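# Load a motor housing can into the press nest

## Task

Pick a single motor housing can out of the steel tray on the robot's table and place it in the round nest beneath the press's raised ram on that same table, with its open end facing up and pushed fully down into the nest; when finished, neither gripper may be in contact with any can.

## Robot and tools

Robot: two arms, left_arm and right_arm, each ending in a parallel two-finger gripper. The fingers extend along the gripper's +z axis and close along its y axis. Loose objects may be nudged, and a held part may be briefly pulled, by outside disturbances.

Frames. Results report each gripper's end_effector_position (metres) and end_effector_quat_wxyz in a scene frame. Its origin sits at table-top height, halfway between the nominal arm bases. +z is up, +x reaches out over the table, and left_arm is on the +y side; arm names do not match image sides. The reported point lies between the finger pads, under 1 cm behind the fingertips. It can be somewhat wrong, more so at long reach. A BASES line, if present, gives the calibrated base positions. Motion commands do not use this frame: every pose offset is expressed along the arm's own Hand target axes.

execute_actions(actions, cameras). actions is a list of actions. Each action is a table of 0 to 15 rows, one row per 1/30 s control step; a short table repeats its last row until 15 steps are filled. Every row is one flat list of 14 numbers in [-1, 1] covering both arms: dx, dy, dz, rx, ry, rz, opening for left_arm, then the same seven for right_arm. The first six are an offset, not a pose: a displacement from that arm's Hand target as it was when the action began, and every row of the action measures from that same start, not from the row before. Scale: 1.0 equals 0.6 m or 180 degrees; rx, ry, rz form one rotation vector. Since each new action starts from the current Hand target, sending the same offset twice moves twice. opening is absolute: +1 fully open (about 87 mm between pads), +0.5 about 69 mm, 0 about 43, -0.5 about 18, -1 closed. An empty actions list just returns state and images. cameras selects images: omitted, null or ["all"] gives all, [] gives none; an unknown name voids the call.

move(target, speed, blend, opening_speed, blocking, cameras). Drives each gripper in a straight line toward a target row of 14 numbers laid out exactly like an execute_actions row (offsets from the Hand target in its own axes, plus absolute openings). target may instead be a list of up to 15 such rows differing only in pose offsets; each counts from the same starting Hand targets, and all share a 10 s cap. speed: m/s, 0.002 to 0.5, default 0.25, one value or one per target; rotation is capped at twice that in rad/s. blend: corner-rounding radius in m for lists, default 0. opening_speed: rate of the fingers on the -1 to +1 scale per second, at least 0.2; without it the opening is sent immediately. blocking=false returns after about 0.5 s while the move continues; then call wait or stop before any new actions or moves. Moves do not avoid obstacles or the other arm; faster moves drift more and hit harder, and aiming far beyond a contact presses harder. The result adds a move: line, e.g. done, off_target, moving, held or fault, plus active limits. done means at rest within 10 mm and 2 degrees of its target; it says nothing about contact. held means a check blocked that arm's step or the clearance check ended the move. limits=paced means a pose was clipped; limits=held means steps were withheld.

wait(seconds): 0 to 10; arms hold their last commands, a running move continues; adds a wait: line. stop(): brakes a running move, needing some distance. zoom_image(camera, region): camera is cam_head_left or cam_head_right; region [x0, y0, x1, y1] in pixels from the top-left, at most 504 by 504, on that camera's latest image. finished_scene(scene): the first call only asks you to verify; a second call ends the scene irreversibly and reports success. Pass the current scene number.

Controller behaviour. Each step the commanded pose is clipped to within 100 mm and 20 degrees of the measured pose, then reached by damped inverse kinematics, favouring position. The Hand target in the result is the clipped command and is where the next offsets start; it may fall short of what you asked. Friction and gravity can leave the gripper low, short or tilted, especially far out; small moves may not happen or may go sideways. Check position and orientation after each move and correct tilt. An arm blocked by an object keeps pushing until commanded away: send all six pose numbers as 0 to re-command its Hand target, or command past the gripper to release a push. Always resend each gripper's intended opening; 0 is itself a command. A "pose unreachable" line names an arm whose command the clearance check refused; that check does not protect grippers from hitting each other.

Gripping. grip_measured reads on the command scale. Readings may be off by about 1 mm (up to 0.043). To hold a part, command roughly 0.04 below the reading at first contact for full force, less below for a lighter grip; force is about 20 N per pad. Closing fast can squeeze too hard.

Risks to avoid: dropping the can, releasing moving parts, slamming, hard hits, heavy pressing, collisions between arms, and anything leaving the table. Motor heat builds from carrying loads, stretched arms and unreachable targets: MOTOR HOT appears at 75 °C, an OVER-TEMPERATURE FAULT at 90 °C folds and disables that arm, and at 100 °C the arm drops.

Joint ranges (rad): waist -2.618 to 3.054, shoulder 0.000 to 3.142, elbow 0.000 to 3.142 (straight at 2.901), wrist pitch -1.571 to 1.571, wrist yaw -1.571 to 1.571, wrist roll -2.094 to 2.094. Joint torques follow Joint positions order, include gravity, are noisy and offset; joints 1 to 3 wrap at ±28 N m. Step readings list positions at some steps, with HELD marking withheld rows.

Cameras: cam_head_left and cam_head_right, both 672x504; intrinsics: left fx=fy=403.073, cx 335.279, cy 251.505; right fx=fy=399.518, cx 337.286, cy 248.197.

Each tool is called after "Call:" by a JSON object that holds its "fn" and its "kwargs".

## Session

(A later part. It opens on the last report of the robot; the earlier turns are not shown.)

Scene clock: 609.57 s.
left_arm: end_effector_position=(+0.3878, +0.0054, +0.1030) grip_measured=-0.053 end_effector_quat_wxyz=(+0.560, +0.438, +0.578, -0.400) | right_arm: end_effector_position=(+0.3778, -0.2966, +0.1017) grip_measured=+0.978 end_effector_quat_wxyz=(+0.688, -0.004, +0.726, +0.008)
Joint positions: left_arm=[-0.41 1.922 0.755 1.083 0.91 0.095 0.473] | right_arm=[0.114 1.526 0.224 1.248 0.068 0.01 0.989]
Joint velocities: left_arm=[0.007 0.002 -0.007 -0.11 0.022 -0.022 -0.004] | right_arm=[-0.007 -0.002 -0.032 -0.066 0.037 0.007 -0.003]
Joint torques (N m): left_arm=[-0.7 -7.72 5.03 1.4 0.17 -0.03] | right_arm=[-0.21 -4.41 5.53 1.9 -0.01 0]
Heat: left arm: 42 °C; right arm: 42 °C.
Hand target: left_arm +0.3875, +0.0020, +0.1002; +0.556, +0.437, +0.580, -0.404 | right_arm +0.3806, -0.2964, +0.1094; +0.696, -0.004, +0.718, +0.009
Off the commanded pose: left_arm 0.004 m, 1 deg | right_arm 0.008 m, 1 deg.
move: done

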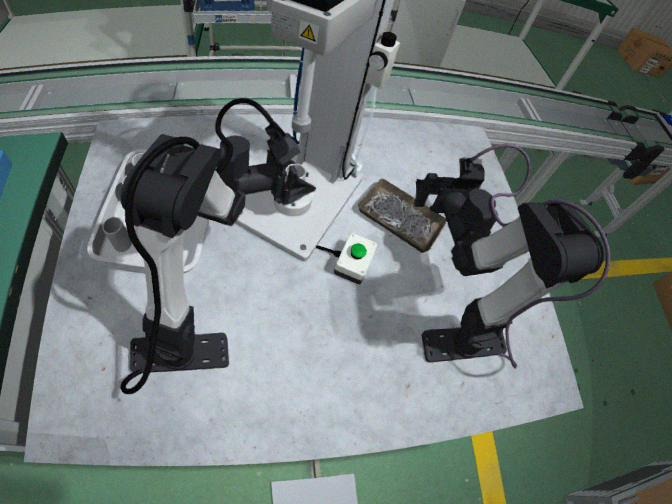

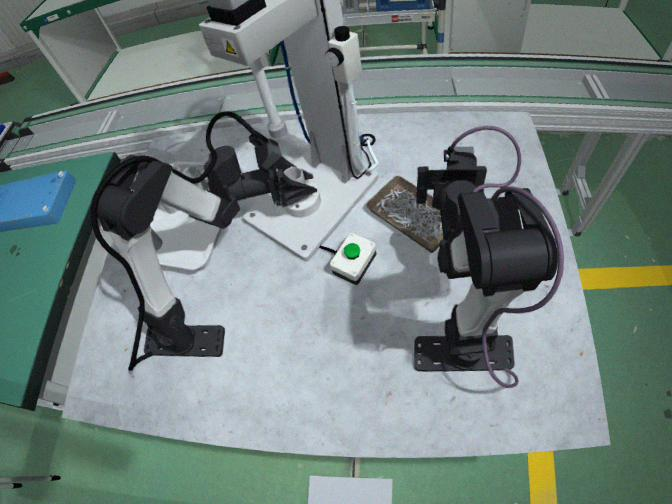

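Call:
{"fn": "move", "kwargs": {"target": [[0.0044,0.0035,-0.0135,0,0,0,-0.25,0,0,0,0,0,0,1],[0.0244,0.0035,-0.0135,0,0,0,-0.25,0,0,0,0,0,0,1]], "speed": 0.01, "cameras": ["cam_head_left","cam_head_right"]}}

Call:
{"fn": "zoom_image", "kwargs": {"camera": "cam_head_right", "region": [275, 165, 325, 220]}}

Call:
{"fn": "zoom_image", "kwargs": {"camera": "cam_head_left", "region": [270, 160, 320, 215]}}

Scene clock: 618.73 s.
left_arm: end_effector_position=(+0.3914, +0.0070, +0.0970) grip_measured=-0.053 end_effector_quat_wxyz=(+0.567, +0.439, +0.572, -0.398) | right_arm: end_effector_position=(+0.3778, -0.2966, +0.1017) grip_measured=+0.978 end_effector_quat_wxyz=(+0.688, -0.004, +0.726, +0.008)
Joint positions: left_arm=[-0.402 1.96 0.755 1.138 0.916 0.095 0.473] | right_arm=[0.114 1.526 0.224 1.248 0.068 0.01 0.989]
Joint velocities: left_arm=[0.002 0.012 -0.012 -0.037 -0.037 -0.066 -0.004] | right_arm=[-0.007 -0.012 -0.022 -0.022 -0.022 0.037 -0.018]
Joint torques (N m): left_arm=[0.9 -7.51 2.81 1.43 0.3 0.05] | right_arm=[-0.23 -4.42 5.53 1.9 -0.01 0]
Heat: left arm: 41 °C; right arm: 42 °C.
Hand target: left_arm +0.3871, +0.0115, +0.0860; +0.556, +0.438, +0.580, -0.403 | right_arm +0.3806, -0.2964, +0.1094; +0.696, -0.004, +0.718, +0.009
Off the commanded pose: left_arm 0.012 m, 2 deg | right_arm 0.008 m, 1 deg.
move: off_target (left_arm)

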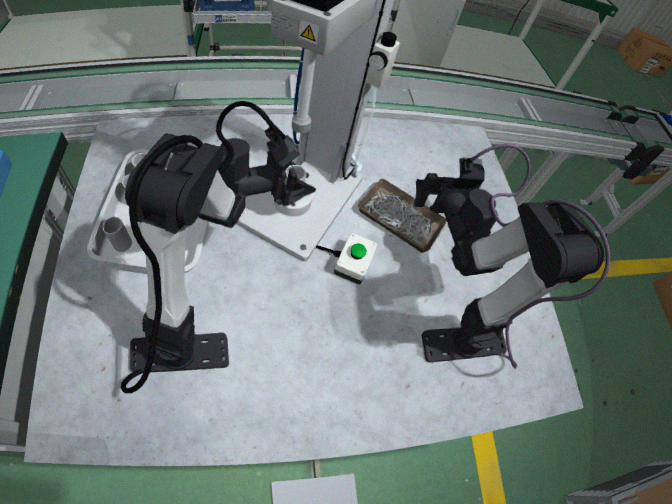

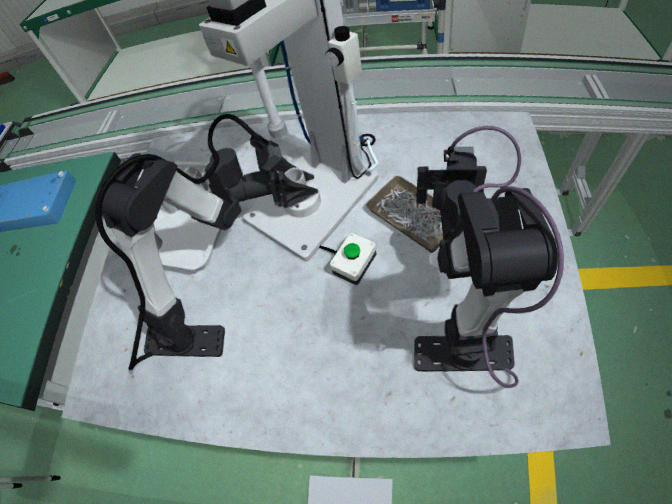

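Scaled by 9.164.

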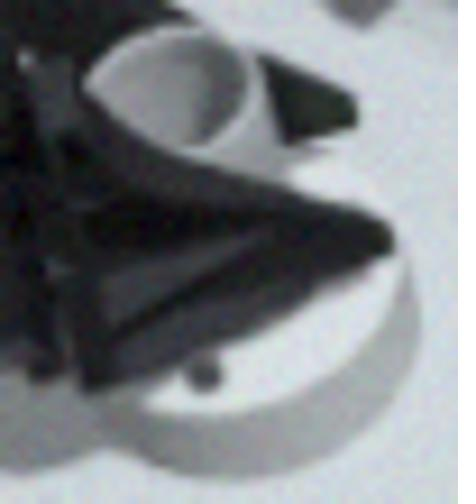

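Scaled by 9.164.

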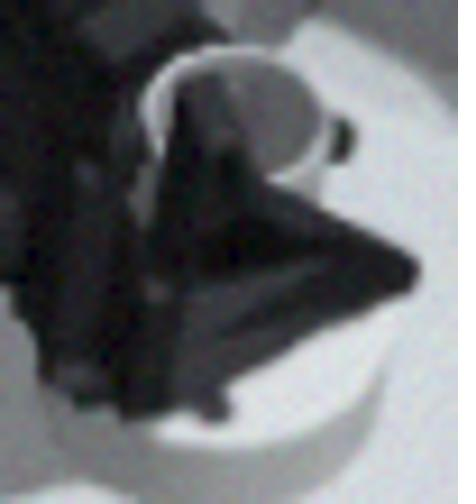

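Call:
{"fn": "move", "kwargs": {"target": [0.02,0,0.004,0,0,0,-0.25,0,0,0,0,0,0,1], "speed": 0.02, "cameras": ["cam_head_left","cam_head_right"]}}

Call:
{"fn": "zoom_image", "kwargs": {"camera": "cam_head_right", "region": [275, 165, 325, 220]}}

Call:
{"fn": "zoom_image", "kwargs": {"camera": "cam_head_left", "region": [270, 160, 320, 215]}}

Scene clock: 622.90 s.
left_arm: end_effector_position=(+0.3919, +0.0069, +0.0836) grip_measured=-0.053 end_effector_quat_wxyz=(+0.566, +0.439, +0.573, -0.398) | right_arm: end_effector_position=(+0.3778, -0.2966, +0.1017) grip_measured=+0.978 end_effector_quat_wxyz=(+0.688, -0.004, +0.726, +0.008)
Joint positions: left_arm=[-0.402 2.01 0.751 1.19 0.916 0.095 0.473] | right_arm=[0.114 1.526 0.224 1.248 0.068 0.01 0.989]
Joint velocities: left_arm=[0.007 -0.012 0.002 -0.066 0.007 -0.007 -0.004] | right_arm=[-0.012 0.002 -0.007 -0.007 0.022 0.037 -0.003]
Joint torques (N m): left_arm=[0.66 -7.77 2.7 1.45 0.28 0.03] | right_arm=[-0.21 -4.41 5.53 1.9 -0.01 0]
Heat: left arm: 41 °C; right arm: 42 °C.
Hand target: left_arm +0.3876, +0.0100, +0.0737; +0.556, +0.438, +0.580, -0.403 | right_arm +0.3806, -0.2964, +0.1094; +0.696, -0.004, +0.718, +0.009
Off the commanded pose: left_arm 0.011 m, 2 deg | right_arm 0.008 m, 1 deg.
move: off_target (left_arm)

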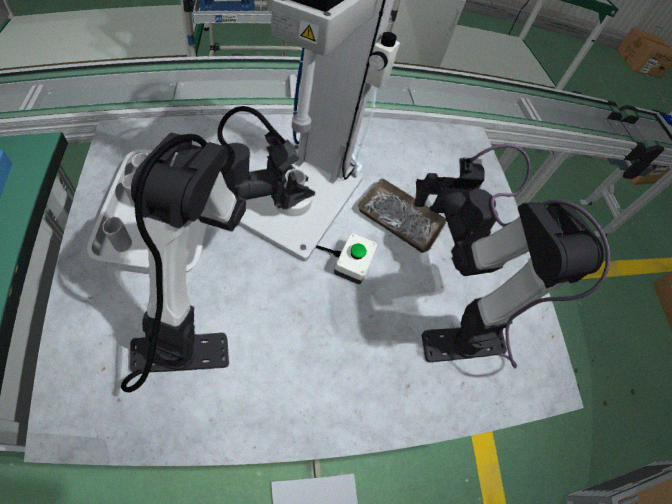

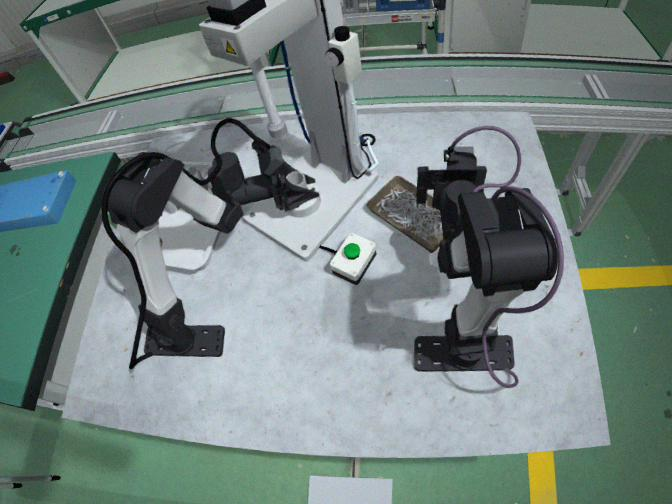

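Scaled by 9.164.

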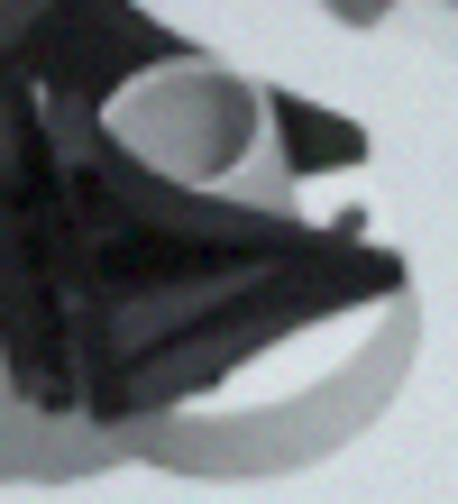

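Scaled by 9.164.

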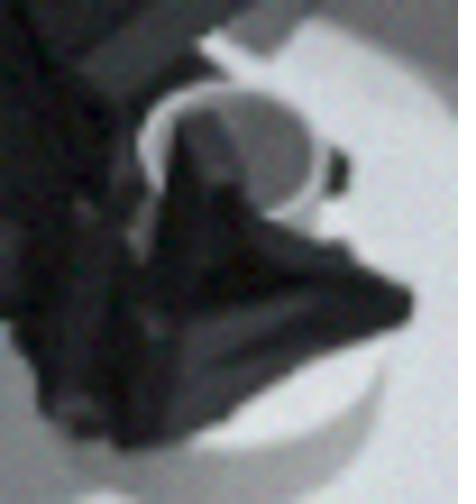

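Call:
{"fn": "move", "kwargs": {"target": [-0.013,0.004,0.004,0,0,0,-0.25,0,0,0,0,0,0,1], "speed": 0.03, "cameras": []}}

Call:
{"fn": "move", "kwargs": {"target": [0,0,0,0,0,0,0.1,0,0,0,0,0,0,1], "opening_speed": 0.25, "cameras": ["cam_head_left","cam_head_right"]}}

Call:
{"fn": "zoom_image", "kwargs": {"camera": "cam_head_right", "region": [275, 165, 325, 220]}}

Call:
{"fn": "zoom_image", "kwargs": {"camera": "cam_head_left", "region": [270, 160, 320, 215]}}

Scene clock: 628.50 s.
left_arm: end_effector_position=(+0.3918, +0.0069, +0.0834) grip_measured=-0.053 end_effector_quat_wxyz=(+0.566, +0.439, +0.574, -0.398) | right_arm: end_effector_position=(+0.3778, -0.2966, +0.1017) grip_measured=+0.978 end_effector_quat_wxyz=(+0.688, -0.004, +0.726, +0.008)
Joint positions: left_arm=[-0.402 2.01 0.751 1.189 0.916 0.095 0.473] | right_arm=[0.114 1.526 0.224 1.248 0.068 0.01 0.989]
Joint velocities: left_arm=[-0.007 0.002 0.012 -0.066 -0.037 -0.081 -0.001] | right_arm=[0.007 -0.002 -0.007 -0.037 -0.022 -0.051 -0.008]
Joint torques (N m): left_arm=[0.44 -9.69 4.16 1.09 0.26 0.02] | right_arm=[-0.21 -4.41 5.53 1.9 -0.01 -0.01]
Heat: left arm: 41 °C; right arm: 42 °C.
Hand target: left_arm +0.3907, +0.0079, +0.0815; +0.556, +0.438, +0.580, -0.403 | right_arm +0.3806, -0.2964, +0.1094; +0.696, -0.004, +0.718, +0.009
Off the commanded pose: left_arm 0.003 m, 1 deg | right_arm 0.008 m, 1 deg.
move: done
No camera images: "cameras" was empty.

Scene clock: 630.10 s.
left_arm: end_effector_position=(+0.3899, +0.0066, +0.0820) grip_measured=+0.100 end_effector_quat_wxyz=(+0.561, +0.440, +0.574, -0.402) | right_arm: end_effector_position=(+0.3778, -0.2966, +0.1017) grip_measured=+0.978 end_effector_quat_wxyz=(+0.688, -0.004, +0.726, +0.008)
Joint positions: left_arm=[-0.402 2.01 0.751 1.18 0.925 0.095 0.55] | right_arm=[0.114 1.526 0.224 1.248 0.068 0.01 0.989]
Joint velocities: left_arm=[-0.007 -0.002 0.002 0.007 -0.022 0.022 -0.004] | right_arm=[-0.017 -0.017 -0.002 0.066 -0.007 -0.007 -0.003]
Joint torques (N m): left_arm=[0.31 -9.74 4.31 1.19 0.15 0.05] | right_arm=[-0.21 -4.42 5.53 1.9 -0.01 0]
Heat: left arm: 41 °C; right arm: 42 °C.
Hand target: left_arm +0.3907, +0.0079, +0.0814; +0.556, +0.438, +0.580, -0.403 | right_arm +0.3806, -0.2964, +0.1094; +0.696, -0.004, +0.718, +0.009
Off the commanded pose: left_arm 0.002 m, 1 deg | right_arm 0.008 m, 1 deg.
move: done

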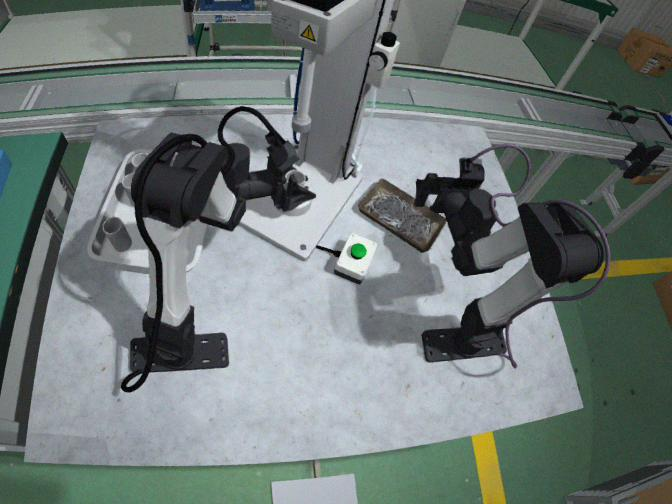

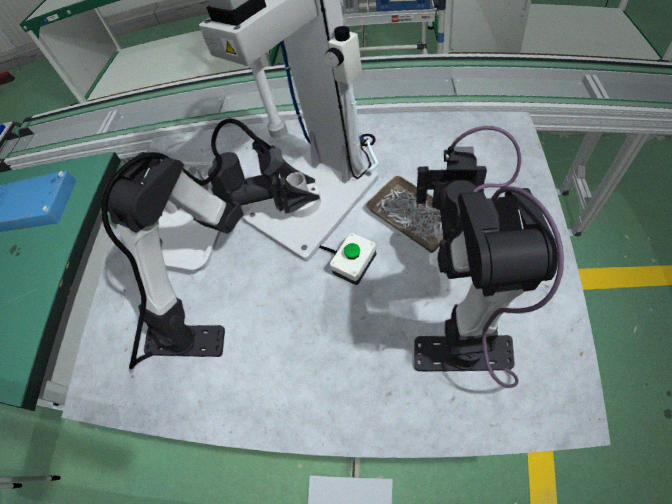

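Scaled by 9.164.

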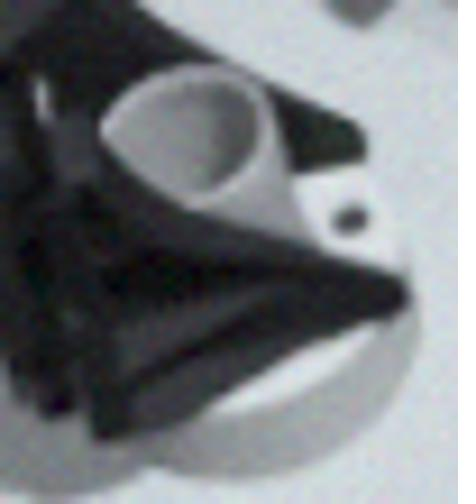

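Scaled by 9.164.

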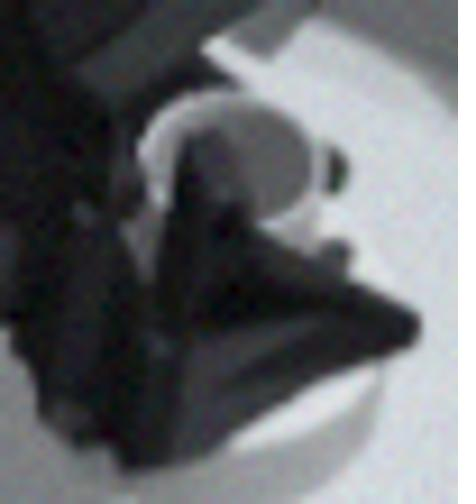

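Call:
{"fn": "move", "kwargs": {"target": [0,0,0,0,0,0,0.7,0,0,0,0,0,0,1], "opening_speed": 0.4, "cameras": ["cam_head_left","cam_head_right"]}}

Call:
{"fn": "zoom_image", "kwargs": {"camera": "cam_head_right", "region": [275, 165, 325, 220]}}

Call:
{"fn": "zoom_image", "kwargs": {"camera": "cam_head_left", "region": [270, 160, 320, 215]}}

Scene clock: 634.87 s.
left_arm: end_effector_position=(+0.3896, +0.0067, +0.0810) grip_measured=+0.700 end_effector_quat_wxyz=(+0.559, +0.440, +0.576, -0.402) | right_arm: end_effector_position=(+0.3778, -0.2966, +0.1017) grip_measured=+0.978 end_effector_quat_wxyz=(+0.688, -0.004, +0.726, +0.008)
Joint positions: left_arm=[-0.402 2.01 0.751 1.174 0.925 0.095 0.85] | right_arm=[0.114 1.526 0.224 1.248 0.068 0.01 0.989]
Joint velocities: left_arm=[0.012 -0.007 -0.017 0.051 0.007 -0.037 -0.012] | right_arm=[-0.022 0.012 -0.007 0.051 -0.066 0.007 -0.018]
Joint torques (N m): left_arm=[0.39 -9.87 4.25 1.23 0.17 0.01] | right_arm=[-0.23 -4.41 5.53 1.9 -0.01 0]
Heat: left arm: 41 °C; right arm: 42 °C.
Hand target: left_arm +0.3907, +0.0079, +0.0814; +0.556, +0.438, +0.580, -0.403 | right_arm +0.3806, -0.2964, +0.1094; +0.696, -0.004, +0.718, +0.009
Off the commanded pose: left_arm 0.002 m, 1 deg | right_arm 0.008 m, 1 deg.
move: done

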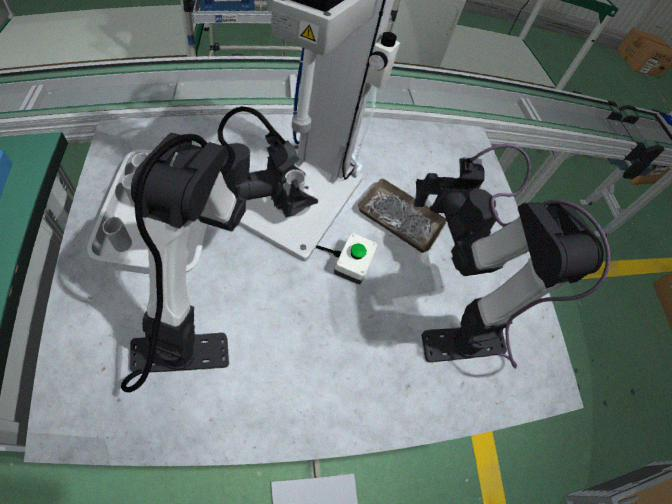

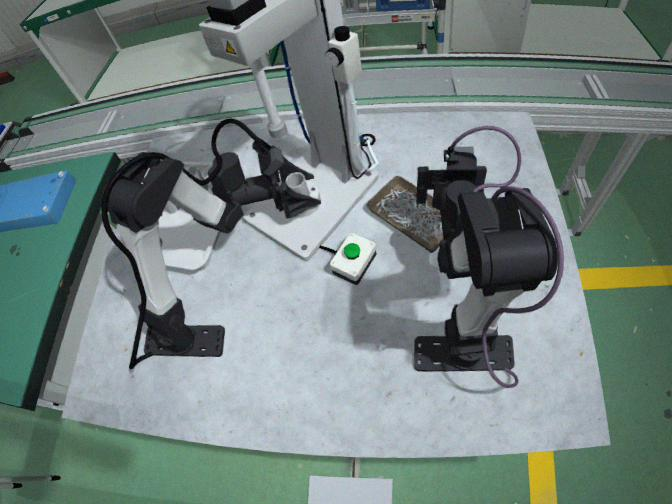

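Scaled by 9.164.

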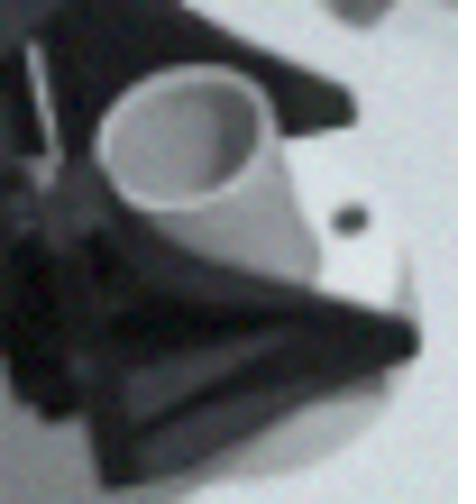

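Scaled by 9.164.

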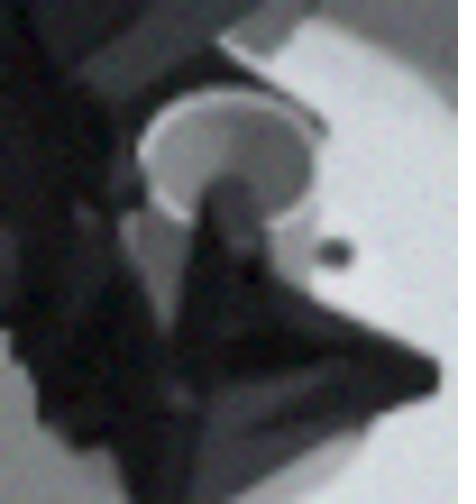

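Retreat.

Call:
{"fn": "move", "kwargs": {"target": [[0,0,-0.06,0,0,0,0.7,0,0,0,0,0,0,1],[-0.03,0,-0.2,0,0,0,0.7,0,0,0,0,0,0,1],[-0.2,0,-0.2,0,0,0,0.7,0,0,0,0,0,0,1]], "speed": 0.08, "cameras": ["cam_head_left","cam_head_right"]}}

Call:
{"fn": "zoom_image", "kwargs": {"camera": "cam_head_right", "region": [275, 165, 325, 220]}}

Call:
{"fn": "zoom_image", "kwargs": {"camera": "cam_head_left", "region": [270, 160, 320, 215]}}

Scene clock: 642.00 s.
left_arm: end_effector_position=(+0.3521, +0.1161, +0.1928) grip_measured=+0.700 end_effector_quat_wxyz=(+0.539, +0.430, +0.595, -0.412) | right_arm: end_effector_position=(+0.3778, -0.2966, +0.1017) grip_measured=+0.978 end_effector_quat_wxyz=(+0.688, -0.004, +0.726, +0.008)
Joint positions: left_arm=[-0.078 1.434 0.748 0.44 1.243 0.207 0.85] | right_arm=[0.114 1.526 0.224 1.248 0.068 0.01 0.989]
Joint velocities: left_arm=[-0.022 0.012 0.002 0.022 -0.022 -0.007 -0.015] | right_arm=[0.012 0.002 -0.002 0.007 -0.051 -0.007 -0.008]
Joint torques (N m): left_arm=[-0.59 -8.14 8.35 1.16 0.16 0.18] | right_arm=[-0.21 -4.41 5.53 1.9 -0.01 -0.01]
Heat: left arm: 42 °C; right arm: 42 °C.
Hand target: left_arm +0.3559, +0.1142, +0.2094; +0.554, +0.442, +0.582, -0.399 | right_arm +0.3806, -0.2964, +0.1094; +0.696, -0.004, +0.718, +0.009
Off the commanded pose: left_arm 0.016 m, 3 deg | right_arm 0.008 m, 1 deg.
move: off_target (left_arm)

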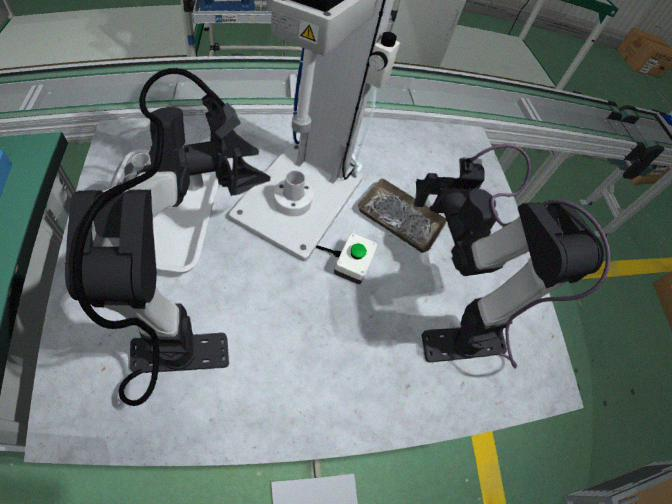

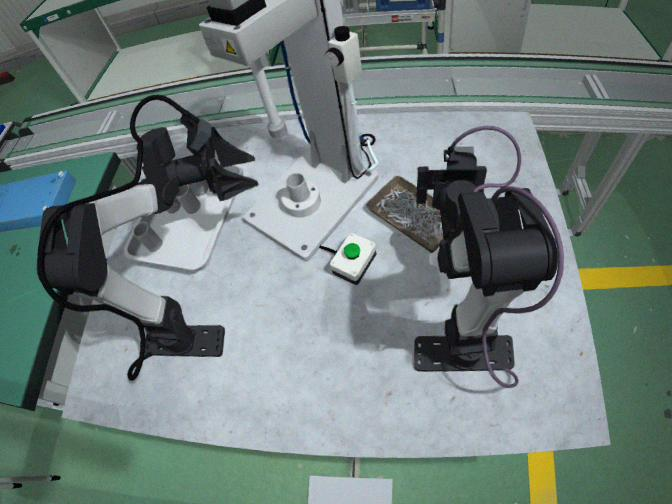

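Scaled by 9.164.

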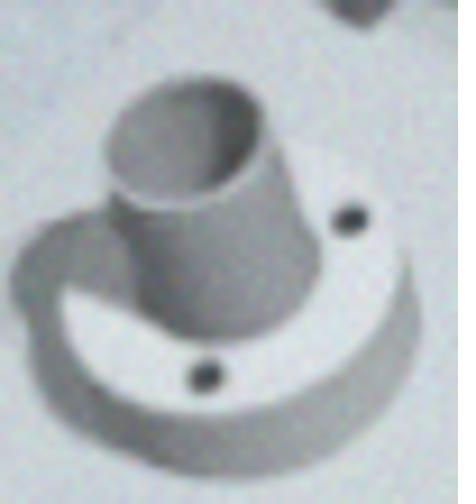

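Scaled by 9.164.

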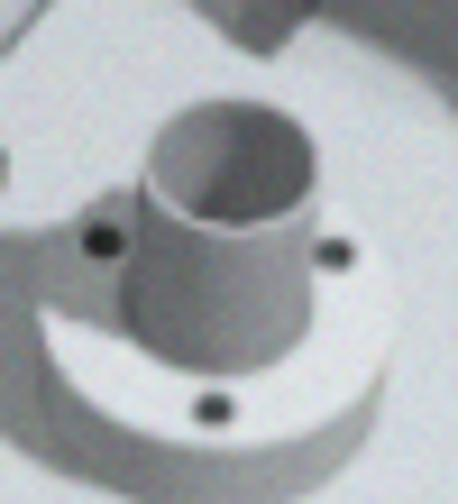

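Call:
{"fn": "finished_scene", "kwargs": {"scene": 2}}

This call ended nothing. Check each condition of the task against the scene as it is now, look again where you are not sure, and mend what is not met. Then call finished_scene again.

Call:
{"fn": "wait", "kwargs": {"seconds": 0.5, "cameras": []}}

Scene clock: 650.30 s.
left_arm: end_effector_position=(+0.3521, +0.1161, +0.1927) grip_measured=+0.700 end_effector_quat_wxyz=(+0.539, +0.430, +0.596, -0.412) | right_arm: end_effector_position=(+0.3778, -0.2966, +0.1017) grip_measured=+0.978 end_effector_quat_wxyz=(+0.688, -0.004, +0.726, +0.008)
Joint positions: left_arm=[-0.078 1.434 0.748 0.439 1.243 0.207 0.85] | right_arm=[0.114 1.526 0.224 1.248 0.068 0.01 0.989]
Joint velocities: left_arm=[-0.002 0.007 -0.022 0.022 -0.051 0.007 0.002] | right_arm=[-0.027 -0.012 -0.002 -0.037 -0.066 0.007 -0.003]
Joint torques (N m): left_arm=[-0.64 -8.23 8.32 1.21 0.18 0.17] | right_arm=[-0.23 -4.41 5.55 1.9 -0.01 0]
Heat: left arm: 41 °C; right arm: 42 °C.
Hand target: left_arm +0.3559, +0.1142, +0.2095; +0.554, +0.442, +0.582, -0.399 | right_arm +0.3806, -0.2964, +0.1094; +0.696, -0.004, +0.718, +0.009
Tool commands: left_gripper/opening=+0.7 right_gripper/opening=+1.0
Off the commanded pose: left_arm 0.016 m, 3 deg | right_arm 0.008 m, 1 deg.
wait: 0.50 s; at rest from the start
No camera images: "cameras" was empty.

Call:
{"fn": "finished_scene", "kwargs": {"scene": 2}}

The scene is finished: the task was done.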